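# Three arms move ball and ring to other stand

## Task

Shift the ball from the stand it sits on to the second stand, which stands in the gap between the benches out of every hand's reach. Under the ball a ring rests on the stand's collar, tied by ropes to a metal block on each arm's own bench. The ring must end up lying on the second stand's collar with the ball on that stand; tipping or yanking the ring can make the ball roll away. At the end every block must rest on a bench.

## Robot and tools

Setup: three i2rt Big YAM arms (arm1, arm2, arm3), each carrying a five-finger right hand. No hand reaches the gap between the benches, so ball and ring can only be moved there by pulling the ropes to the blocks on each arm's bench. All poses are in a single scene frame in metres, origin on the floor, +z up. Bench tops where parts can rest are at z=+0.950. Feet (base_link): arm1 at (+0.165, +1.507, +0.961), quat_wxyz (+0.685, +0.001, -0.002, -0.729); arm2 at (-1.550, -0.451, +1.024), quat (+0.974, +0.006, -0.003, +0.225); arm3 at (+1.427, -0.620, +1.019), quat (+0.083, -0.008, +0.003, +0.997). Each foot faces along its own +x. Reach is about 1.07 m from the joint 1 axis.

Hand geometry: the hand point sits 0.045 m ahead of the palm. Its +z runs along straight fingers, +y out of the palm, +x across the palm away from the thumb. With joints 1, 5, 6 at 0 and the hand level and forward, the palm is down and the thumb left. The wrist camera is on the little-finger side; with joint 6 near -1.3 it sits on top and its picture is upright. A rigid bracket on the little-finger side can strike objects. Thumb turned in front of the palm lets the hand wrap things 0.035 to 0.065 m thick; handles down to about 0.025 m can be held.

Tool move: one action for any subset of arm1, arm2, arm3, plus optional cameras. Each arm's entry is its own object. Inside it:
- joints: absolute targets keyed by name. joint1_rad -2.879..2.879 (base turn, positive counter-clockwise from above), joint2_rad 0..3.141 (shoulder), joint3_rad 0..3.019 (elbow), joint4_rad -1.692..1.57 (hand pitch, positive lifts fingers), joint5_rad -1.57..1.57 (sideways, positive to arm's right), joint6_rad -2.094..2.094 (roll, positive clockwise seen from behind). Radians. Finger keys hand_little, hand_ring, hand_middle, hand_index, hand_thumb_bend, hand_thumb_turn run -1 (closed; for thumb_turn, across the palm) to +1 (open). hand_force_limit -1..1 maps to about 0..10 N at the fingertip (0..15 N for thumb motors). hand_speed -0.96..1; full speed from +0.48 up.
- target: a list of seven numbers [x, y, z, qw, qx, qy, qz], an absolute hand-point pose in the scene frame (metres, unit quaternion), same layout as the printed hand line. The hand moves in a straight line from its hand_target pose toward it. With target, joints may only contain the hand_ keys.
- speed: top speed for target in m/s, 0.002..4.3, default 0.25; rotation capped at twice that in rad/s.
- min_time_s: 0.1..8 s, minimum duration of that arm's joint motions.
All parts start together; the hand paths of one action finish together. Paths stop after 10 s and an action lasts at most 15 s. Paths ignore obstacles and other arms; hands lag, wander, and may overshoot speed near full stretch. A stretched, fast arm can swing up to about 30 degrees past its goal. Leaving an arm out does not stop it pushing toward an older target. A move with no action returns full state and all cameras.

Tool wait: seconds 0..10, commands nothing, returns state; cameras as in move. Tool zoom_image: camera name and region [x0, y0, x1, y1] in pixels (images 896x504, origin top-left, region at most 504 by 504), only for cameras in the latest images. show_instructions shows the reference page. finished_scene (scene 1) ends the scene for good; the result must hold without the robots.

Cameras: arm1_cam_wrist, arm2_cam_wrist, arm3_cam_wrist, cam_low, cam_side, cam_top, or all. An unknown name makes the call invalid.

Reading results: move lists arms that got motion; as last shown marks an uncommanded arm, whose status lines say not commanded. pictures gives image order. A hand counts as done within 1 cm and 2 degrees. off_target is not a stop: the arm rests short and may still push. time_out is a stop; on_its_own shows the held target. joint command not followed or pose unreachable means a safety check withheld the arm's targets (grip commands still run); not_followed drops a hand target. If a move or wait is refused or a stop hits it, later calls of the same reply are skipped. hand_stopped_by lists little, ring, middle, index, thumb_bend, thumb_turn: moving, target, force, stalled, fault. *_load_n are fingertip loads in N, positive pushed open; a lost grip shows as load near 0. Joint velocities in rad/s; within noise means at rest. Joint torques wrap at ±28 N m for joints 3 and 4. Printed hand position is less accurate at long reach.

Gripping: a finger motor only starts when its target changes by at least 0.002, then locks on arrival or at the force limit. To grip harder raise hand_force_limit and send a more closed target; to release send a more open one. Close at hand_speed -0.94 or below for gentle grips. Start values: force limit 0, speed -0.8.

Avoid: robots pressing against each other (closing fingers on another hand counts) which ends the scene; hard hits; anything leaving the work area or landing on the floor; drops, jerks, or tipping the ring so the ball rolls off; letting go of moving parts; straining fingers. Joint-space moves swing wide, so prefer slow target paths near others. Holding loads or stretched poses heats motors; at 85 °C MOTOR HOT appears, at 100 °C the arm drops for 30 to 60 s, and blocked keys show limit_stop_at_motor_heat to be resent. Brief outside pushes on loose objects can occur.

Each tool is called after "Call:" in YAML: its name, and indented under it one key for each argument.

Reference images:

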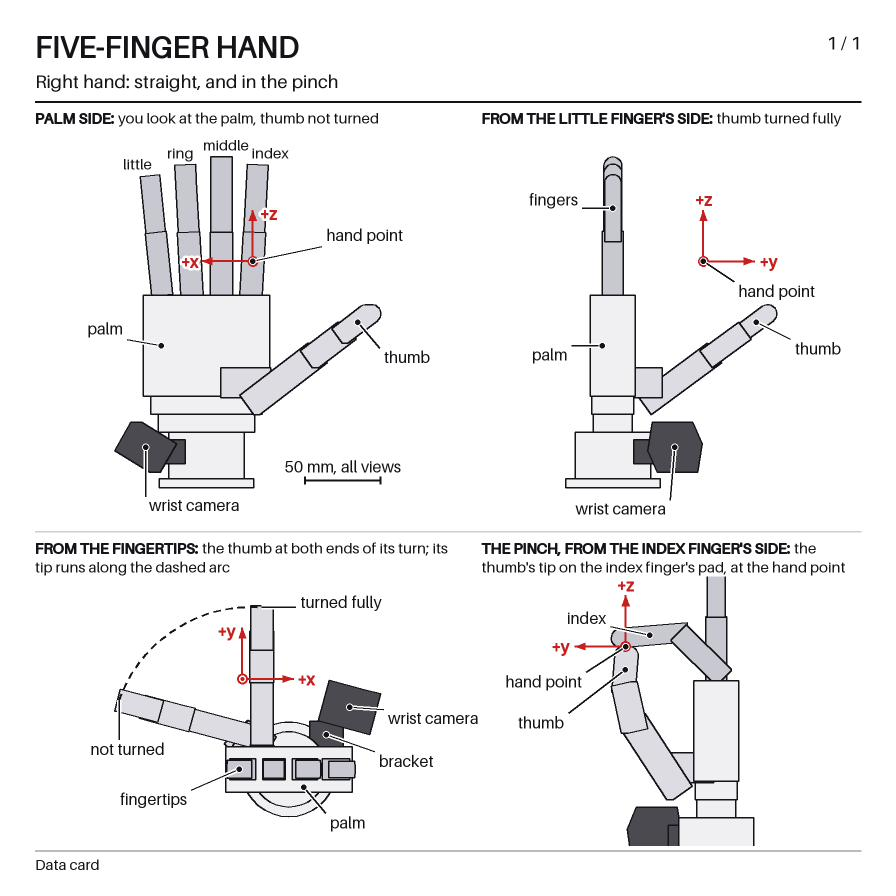

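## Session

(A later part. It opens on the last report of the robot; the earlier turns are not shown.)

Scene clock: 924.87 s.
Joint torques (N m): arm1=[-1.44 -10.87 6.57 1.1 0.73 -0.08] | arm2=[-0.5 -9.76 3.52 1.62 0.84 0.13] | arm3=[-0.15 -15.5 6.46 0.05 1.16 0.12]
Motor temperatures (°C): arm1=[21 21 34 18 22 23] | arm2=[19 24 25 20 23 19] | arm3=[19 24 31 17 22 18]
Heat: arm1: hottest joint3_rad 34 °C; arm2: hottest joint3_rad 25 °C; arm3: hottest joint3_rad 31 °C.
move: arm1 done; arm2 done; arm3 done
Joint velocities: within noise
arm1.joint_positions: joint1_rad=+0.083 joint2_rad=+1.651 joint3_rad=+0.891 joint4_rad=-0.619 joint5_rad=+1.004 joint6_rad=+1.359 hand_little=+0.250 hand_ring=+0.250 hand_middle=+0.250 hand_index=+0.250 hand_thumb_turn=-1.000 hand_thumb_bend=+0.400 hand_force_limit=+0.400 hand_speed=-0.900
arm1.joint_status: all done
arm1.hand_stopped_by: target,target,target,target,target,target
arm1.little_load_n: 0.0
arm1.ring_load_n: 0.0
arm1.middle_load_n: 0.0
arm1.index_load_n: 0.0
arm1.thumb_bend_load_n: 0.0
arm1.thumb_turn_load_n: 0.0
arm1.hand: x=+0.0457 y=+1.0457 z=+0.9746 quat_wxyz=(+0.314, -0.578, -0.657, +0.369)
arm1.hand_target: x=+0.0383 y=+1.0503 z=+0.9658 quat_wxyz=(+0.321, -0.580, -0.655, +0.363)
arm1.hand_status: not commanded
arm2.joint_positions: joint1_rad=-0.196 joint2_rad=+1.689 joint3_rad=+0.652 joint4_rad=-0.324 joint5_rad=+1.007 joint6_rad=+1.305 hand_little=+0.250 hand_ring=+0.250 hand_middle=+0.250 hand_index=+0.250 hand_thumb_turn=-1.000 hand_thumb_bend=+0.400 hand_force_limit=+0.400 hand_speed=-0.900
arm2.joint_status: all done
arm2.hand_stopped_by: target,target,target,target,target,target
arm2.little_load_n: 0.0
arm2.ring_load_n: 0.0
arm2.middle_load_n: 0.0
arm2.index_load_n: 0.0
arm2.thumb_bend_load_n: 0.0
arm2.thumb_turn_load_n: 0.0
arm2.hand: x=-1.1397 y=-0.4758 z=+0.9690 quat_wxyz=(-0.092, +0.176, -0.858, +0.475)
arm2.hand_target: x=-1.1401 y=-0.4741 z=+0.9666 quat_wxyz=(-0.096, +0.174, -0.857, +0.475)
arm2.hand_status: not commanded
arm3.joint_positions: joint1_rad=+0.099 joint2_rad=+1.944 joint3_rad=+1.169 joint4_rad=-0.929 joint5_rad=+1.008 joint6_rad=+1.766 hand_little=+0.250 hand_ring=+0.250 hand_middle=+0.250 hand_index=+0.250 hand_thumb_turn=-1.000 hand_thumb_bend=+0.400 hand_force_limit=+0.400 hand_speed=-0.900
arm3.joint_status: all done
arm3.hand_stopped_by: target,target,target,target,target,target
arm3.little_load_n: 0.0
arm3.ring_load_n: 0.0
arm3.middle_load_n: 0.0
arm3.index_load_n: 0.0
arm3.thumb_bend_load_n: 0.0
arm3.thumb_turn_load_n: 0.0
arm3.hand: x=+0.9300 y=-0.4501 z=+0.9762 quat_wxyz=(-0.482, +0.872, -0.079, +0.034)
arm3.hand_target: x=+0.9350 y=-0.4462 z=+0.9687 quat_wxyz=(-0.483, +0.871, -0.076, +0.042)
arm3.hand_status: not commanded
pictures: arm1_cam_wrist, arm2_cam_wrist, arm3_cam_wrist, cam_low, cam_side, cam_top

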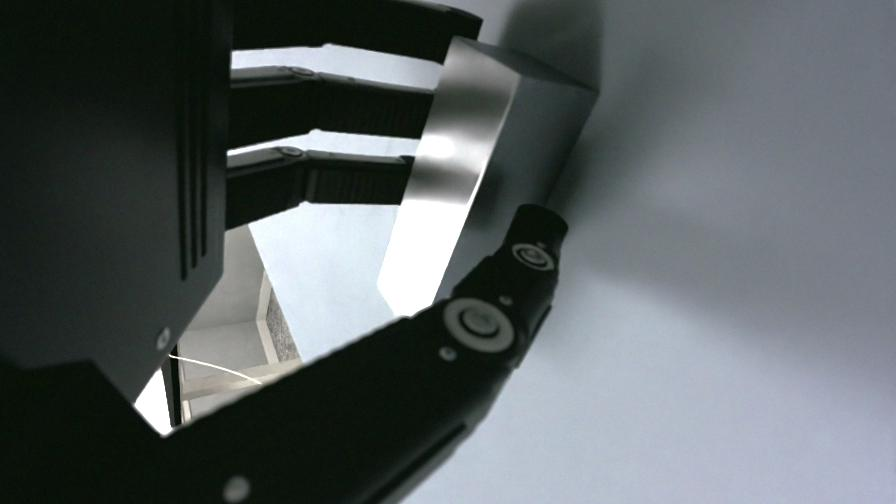

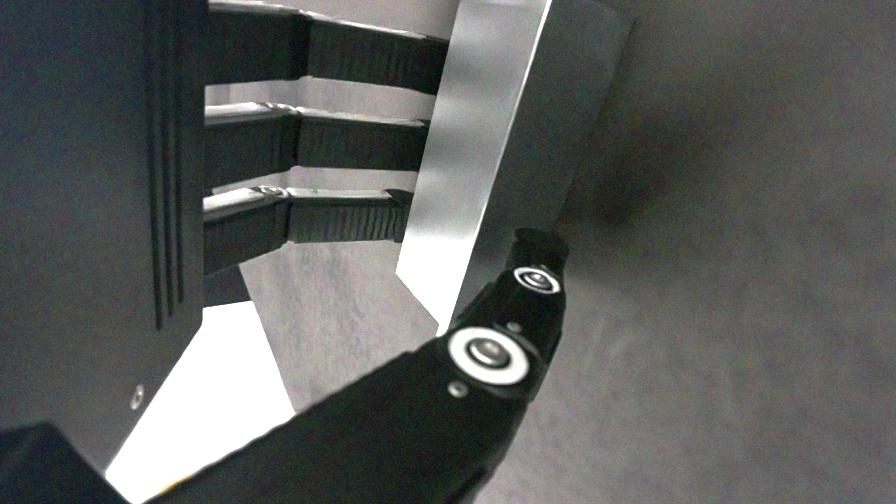

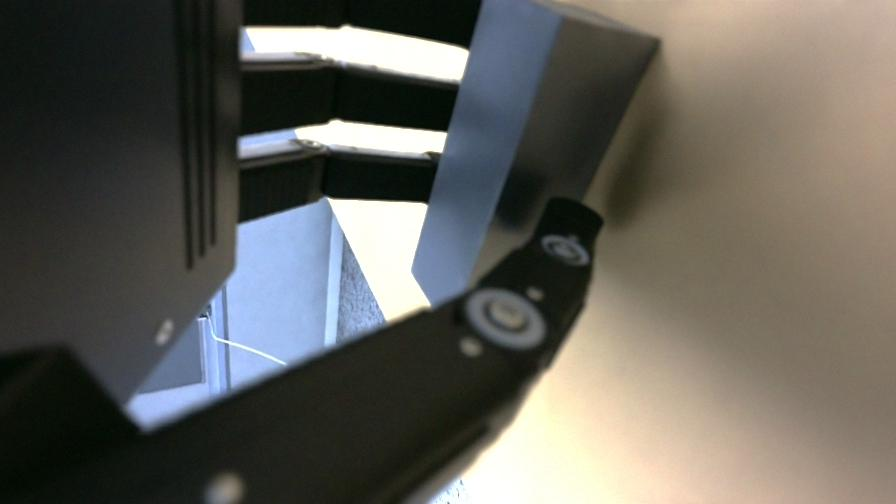

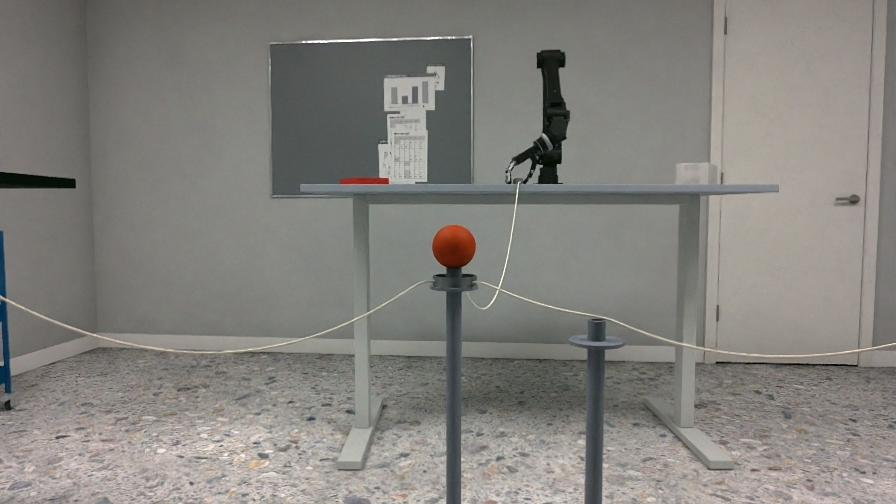

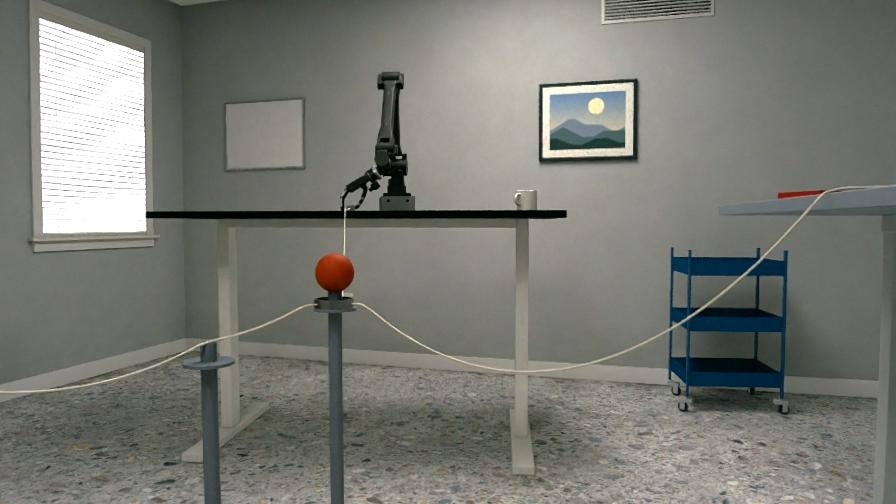

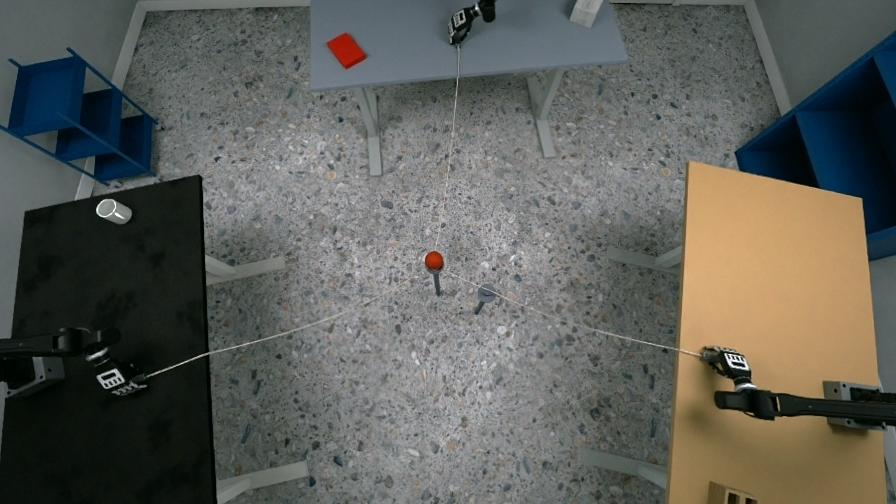

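Call:
move:
  arm1: {"joints": {"hand_speed": -0.5, "hand_index": 0.6, "hand_middle": 0.6, "hand_ring": 0.6, "hand_little": 0.6}}
  arm2: {"joints": {"hand_speed": -0.5, "hand_index": 0.6, "hand_middle": 0.6, "hand_ring": 0.6, "hand_little": 0.6}}
  arm3: {"joints": {"hand_speed": -0.5, "hand_index": 0.6, "hand_middle": 0.6, "hand_ring": 0.6, "hand_little": 0.6}}

Call:
move:
  arm1: {"target": [0.058, 1.047, 1.06, 0.3212, -0.5795, -0.6551, 0.3631], "speed": 0.08}
  arm2: {"target": [-1.144, -0.465, 1.06, 0.0967, -0.1744, 0.857, -0.4751], "speed": 0.08}
  arm3: {"target": [0.928, -0.461, 1.06, 0.4829, -0.8713, 0.0762, -0.0423], "speed": 0.08}
  cameras: ["all"]

Call:
zoom_image:
  camera: "cam_low"
  region: [385, 200, 525, 310]

Call:
zoom_image:
  camera: "cam_side"
  region: [265, 220, 405, 330]

Call:
zoom_image:
  camera: "cam_top"
  region: [390, 220, 490, 300]

Scene clock: 939.03 s.
Joint torques (N m): arm1=[-1.44 -10.87 6.57 1.09 0.73 -0.08] | arm2=[-0.15 -9.76 3.48 1.55 0.84 0.14] | arm3=[-0.67 -15.5 6.37 0.05 1.13 0.11]
Motor temperatures (°C): arm1=[21 21 33 18 22 23] | arm2=[19 24 24 20 23 19] | arm3=[19 24 29 17 22 18]
Heat: arm1: hottest joint3_rad 33 °C; arm2: hottest joint2_rad 24 °C; arm3: hottest joint3_rad 29 °C.
move: arm1 done; arm2 done; arm3 done
Joint velocities: within noise
arm1.joint_positions: joint1_rad=+0.083 joint2_rad=+1.651 joint3_rad=+0.891 joint4_rad=-0.619 joint5_rad=+1.005 joint6_rad=+1.359 hand_little=+0.600 hand_ring=+0.600 hand_middle=+0.600 hand_index=+0.600 hand_thumb_turn=-1.000 hand_thumb_bend=+0.400 hand_force_limit=+0.400 hand_speed=-0.500
arm1.joint_status: all done
arm1.hand_stopped_by: target,target,target,target,target,target
arm1.little_load_n: 0.0
arm1.ring_load_n: 0.0
arm1.middle_load_n: 0.0
arm1.index_load_n: 0.0
arm1.thumb_bend_load_n: 0.0
arm1.thumb_turn_load_n: 0.0
arm1.hand: x=+0.0455 y=+1.0458 z=+0.9747 quat_wxyz=(+0.314, -0.578, -0.656, +0.369)
arm1.hand_target: x=+0.0382 y=+1.0503 z=+0.9658 quat_wxyz=(+0.321, -0.580, -0.655, +0.363)
arm1.hand_status: not commanded
arm2.joint_positions: joint1_rad=-0.196 joint2_rad=+1.689 joint3_rad=+0.652 joint4_rad=-0.324 joint5_rad=+1.007 joint6_rad=+1.305 hand_little=+0.600 hand_ring=+0.600 hand_middle=+0.600 hand_index=+0.600 hand_thumb_turn=-1.000 hand_thumb_bend=+0.400 hand_force_limit=+0.400 hand_speed=-0.500
arm2.joint_status: all done
arm2.hand_stopped_by: target,target,target,target,target,target
arm2.little_load_n: 0.0
arm2.ring_load_n: 0.0
arm2.middle_load_n: 0.0
arm2.index_load_n: 0.0
arm2.thumb_bend_load_n: 0.0
arm2.thumb_turn_load_n: 0.0
arm2.hand: x=-1.1397 y=-0.4758 z=+0.9690 quat_wxyz=(-0.092, +0.176, -0.858, +0.475)
arm2.hand_target: x=-1.1401 y=-0.4741 z=+0.9665 quat_wxyz=(-0.096, +0.174, -0.857, +0.475)
arm2.hand_status: not commanded
arm3.joint_positions: joint1_rad=+0.099 joint2_rad=+1.944 joint3_rad=+1.169 joint4_rad=-0.929 joint5_rad=+1.008 joint6_rad=+1.766 hand_little=+0.600 hand_ring=+0.600 hand_middle=+0.600 hand_index=+0.600 hand_thumb_turn=-1.000 hand_thumb_bend=+0.400 hand_force_limit=+0.400 hand_speed=-0.500
arm3.joint_status: all done
arm3.hand_stopped_by: target,target,target,target,target,target
arm3.little_load_n: 0.0
arm3.ring_load_n: 0.0
arm3.middle_load_n: 0.0
arm3.index_load_n: 0.0
arm3.thumb_bend_load_n: 0.0
arm3.thumb_turn_load_n: 0.0
arm3.hand: x=+0.9301 y=-0.4498 z=+0.9762 quat_wxyz=(-0.482, +0.872, -0.079, +0.034)
arm3.hand_target: x=+0.9351 y=-0.4460 z=+0.9687 quat_wxyz=(-0.483, +0.871, -0.076, +0.042)
arm3.hand_status: not commanded
pictures: none

Scene clock: 941.03 s.
Joint torques (N m): arm1=[1.32 -11.58 11.52 -0.29 0.75 0.08] | arm2=[0.15 -9.82 8.24 0.16 0.84 0.23] | arm3=[0.21 -16.85 10.78 -0.81 0.83 0.26]
Motor temperatures (°C): arm1=[21 21 33 18 22 23] | arm2=[19 24 24 20 23 19] | arm3=[19 24 29 17 22 18]
Heat: arm1: hottest joint3_rad 33 °C; arm2: hottest joint2_rad 24 °C; arm3: hottest joint3_rad 29 °C.
move: arm1 off_target; arm2 off_target; arm3 off_target
Joint velocities: within noise
arm1.joint_positions: joint1_rad=+0.101 joint2_rad=+1.527 joint3_rad=+0.974 joint4_rad=-0.940 joint5_rad=+1.011 joint6_rad=+1.432 hand_little=+0.600 hand_ring=+0.600 hand_middle=+0.600 hand_index=+0.600 hand_thumb_turn=-1.000 hand_thumb_bend=+0.400 hand_force_limit=+0.400 hand_speed=-0.500
arm1.joint_status: not commanded
arm1.hand_stopped_by: target,target,target,target,target,target
arm1.little_load_n: 0.0
arm1.ring_load_n: 0.0
arm1.middle_load_n: 0.0
arm1.index_load_n: 0.0
arm1.thumb_bend_load_n: 0.0
arm1.thumb_turn_load_n: 0.0
arm1.hand: x=+0.0510 y=+1.0639 z=+1.0433 quat_wxyz=(+0.334, -0.576, -0.659, +0.349)
arm1.hand_target: x=+0.0581 y=+1.0477 z=+1.0600 quat_wxyz=(+0.321, -0.579, -0.655, +0.363)
arm1.hand_status: off_target (0.025 m and 2.3 deg from the pose sent, 0.086 m and 1.0 deg at the start)
arm2.joint_positions: joint1_rad=-0.171 joint2_rad=+1.463 joint3_rad=+0.681 joint4_rad=-0.665 joint5_rad=+1.013 joint6_rad=+1.354 hand_little=+0.600 hand_ring=+0.600 hand_middle=+0.600 hand_index=+0.600 hand_thumb_turn=-1.000 hand_thumb_bend=+0.400 hand_force_limit=+0.400 hand_speed=-0.500
arm2.joint_status: not commanded
arm2.hand_stopped_by: target,target,target,target,target,target
arm2.little_load_n: 0.0
arm2.ring_load_n: 0.0
arm2.middle_load_n: 0.0
arm2.index_load_n: 0.0
arm2.thumb_bend_load_n: 0.5
arm2.thumb_turn_load_n: 0.0
arm2.hand: x=-1.1631 y=-0.4749 z=+1.0419 quat_wxyz=(-0.073, +0.185, -0.856, +0.476)
arm2.hand_target: x=-1.1446 y=-0.4652 z=+1.0602 quat_wxyz=(-0.097, +0.174, -0.857, +0.475)
arm2.hand_status: off_target (0.028 m and 3.0 deg from the pose sent, 0.092 m and 0.6 deg at the start)
arm3.joint_positions: joint1_rad=+0.116 joint2_rad=+1.827 joint3_rad=+1.215 joint4_rad=-1.187 joint5_rad=+1.008 joint6_rad=+1.808 hand_little=+0.600 hand_ring=+0.600 hand_middle=+0.600 hand_index=+0.600 hand_thumb_turn=-1.000 hand_thumb_bend=+0.400 hand_force_limit=+0.400 hand_speed=-0.500
arm3.joint_status: not commanded
arm3.hand_stopped_by: target,target,target,target,target,target
arm3.little_load_n: 0.0
arm3.ring_load_n: -0.5
arm3.middle_load_n: 0.0
arm3.index_load_n: 0.0
arm3.thumb_bend_load_n: 0.0
arm3.thumb_turn_load_n: 0.0
arm3.hand: x=+0.9452 y=-0.4579 z=+1.0462 quat_wxyz=(-0.484, +0.870, -0.067, +0.061)
arm3.hand_target: x=+0.9286 y=-0.4612 z=+1.0601 quat_wxyz=(-0.483, +0.871, -0.076, +0.042)
arm3.hand_status: off_target (0.022 m and 2.4 deg from the pose sent, 0.085 m and 1.0 deg at the start)
pictures: arm1_cam_wrist, arm2_cam_wrist, arm3_cam_wrist, cam_low, cam_side, cam_top

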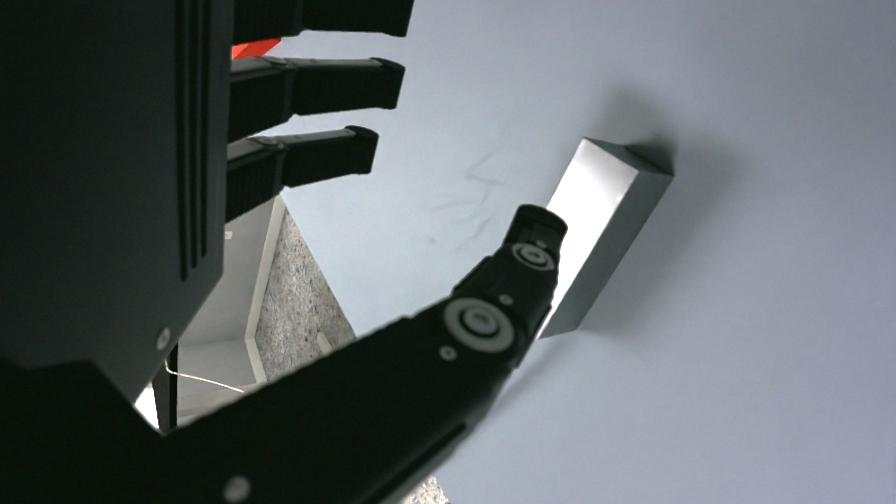

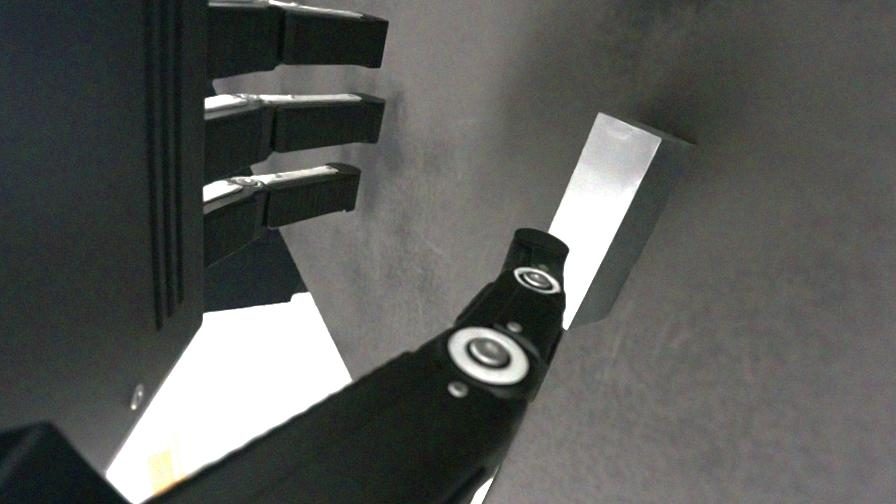

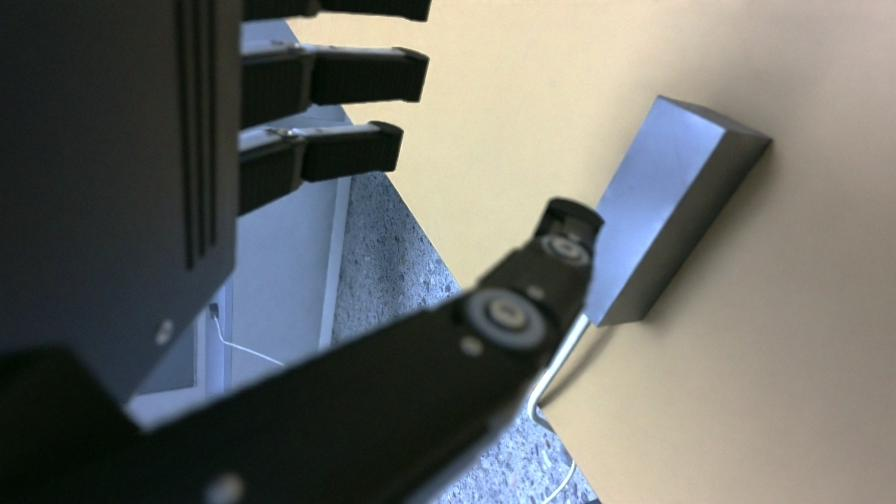

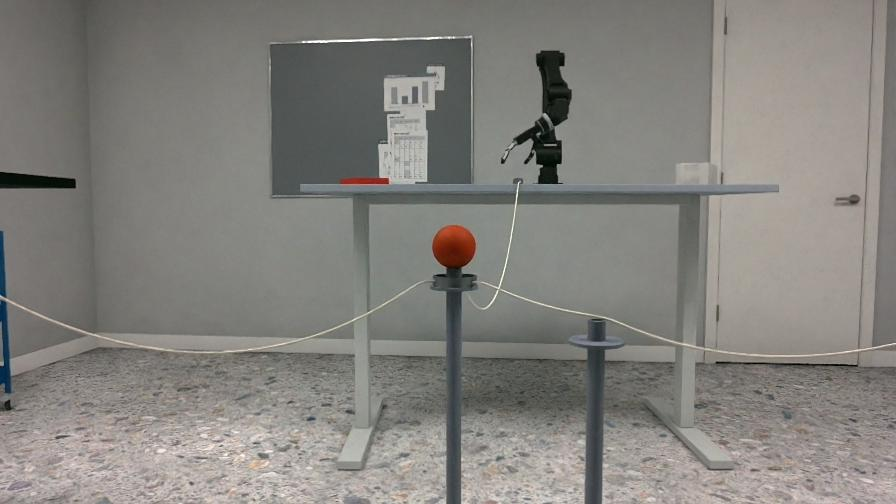

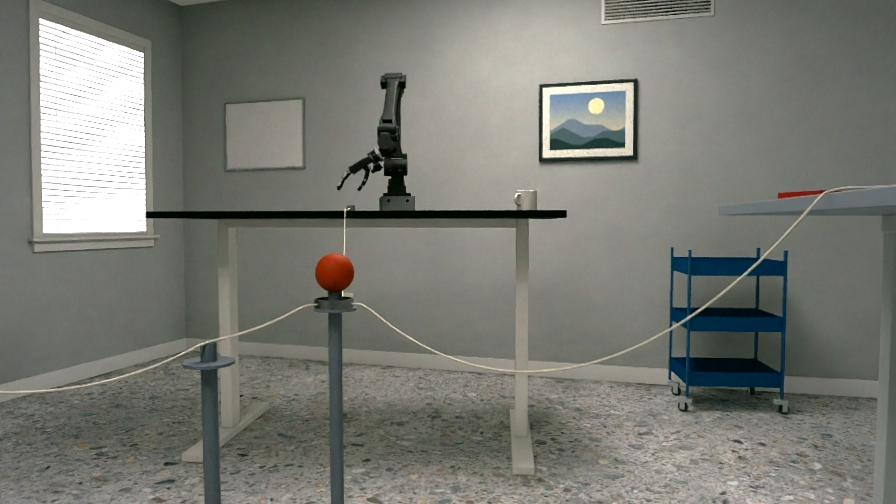

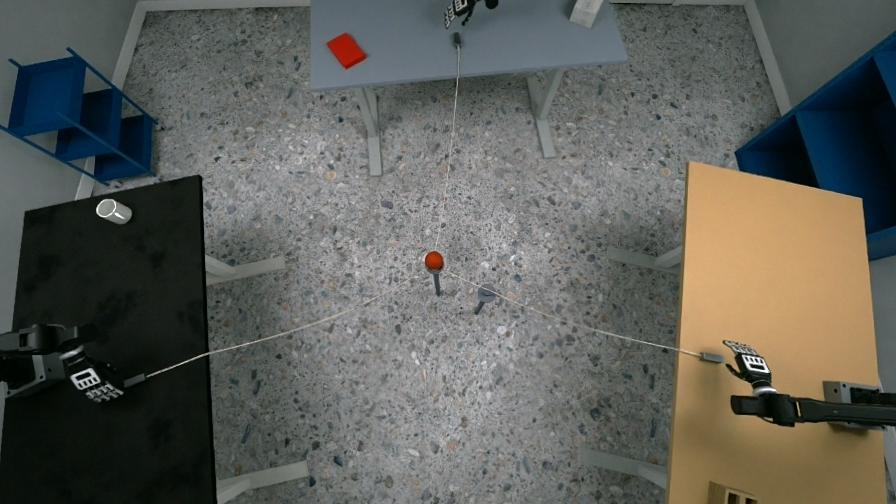

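Scaled by 3.600.

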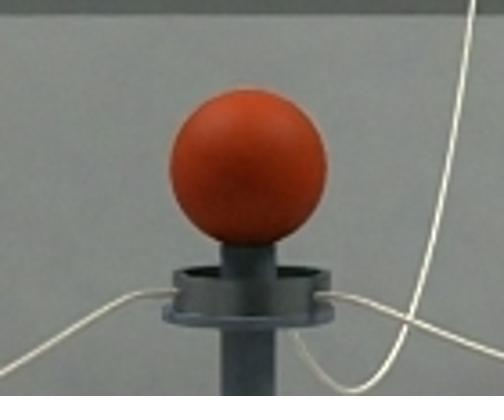

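Scaled by 3.600.

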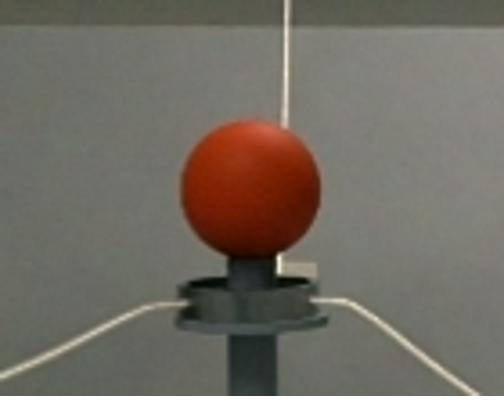

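Scaled by 5.040.

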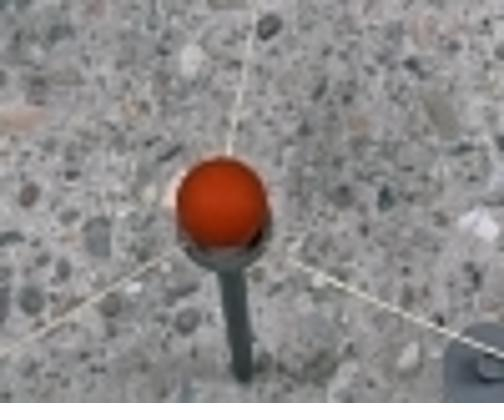

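Call:
finished_scene:

The scene is finished: the task was done.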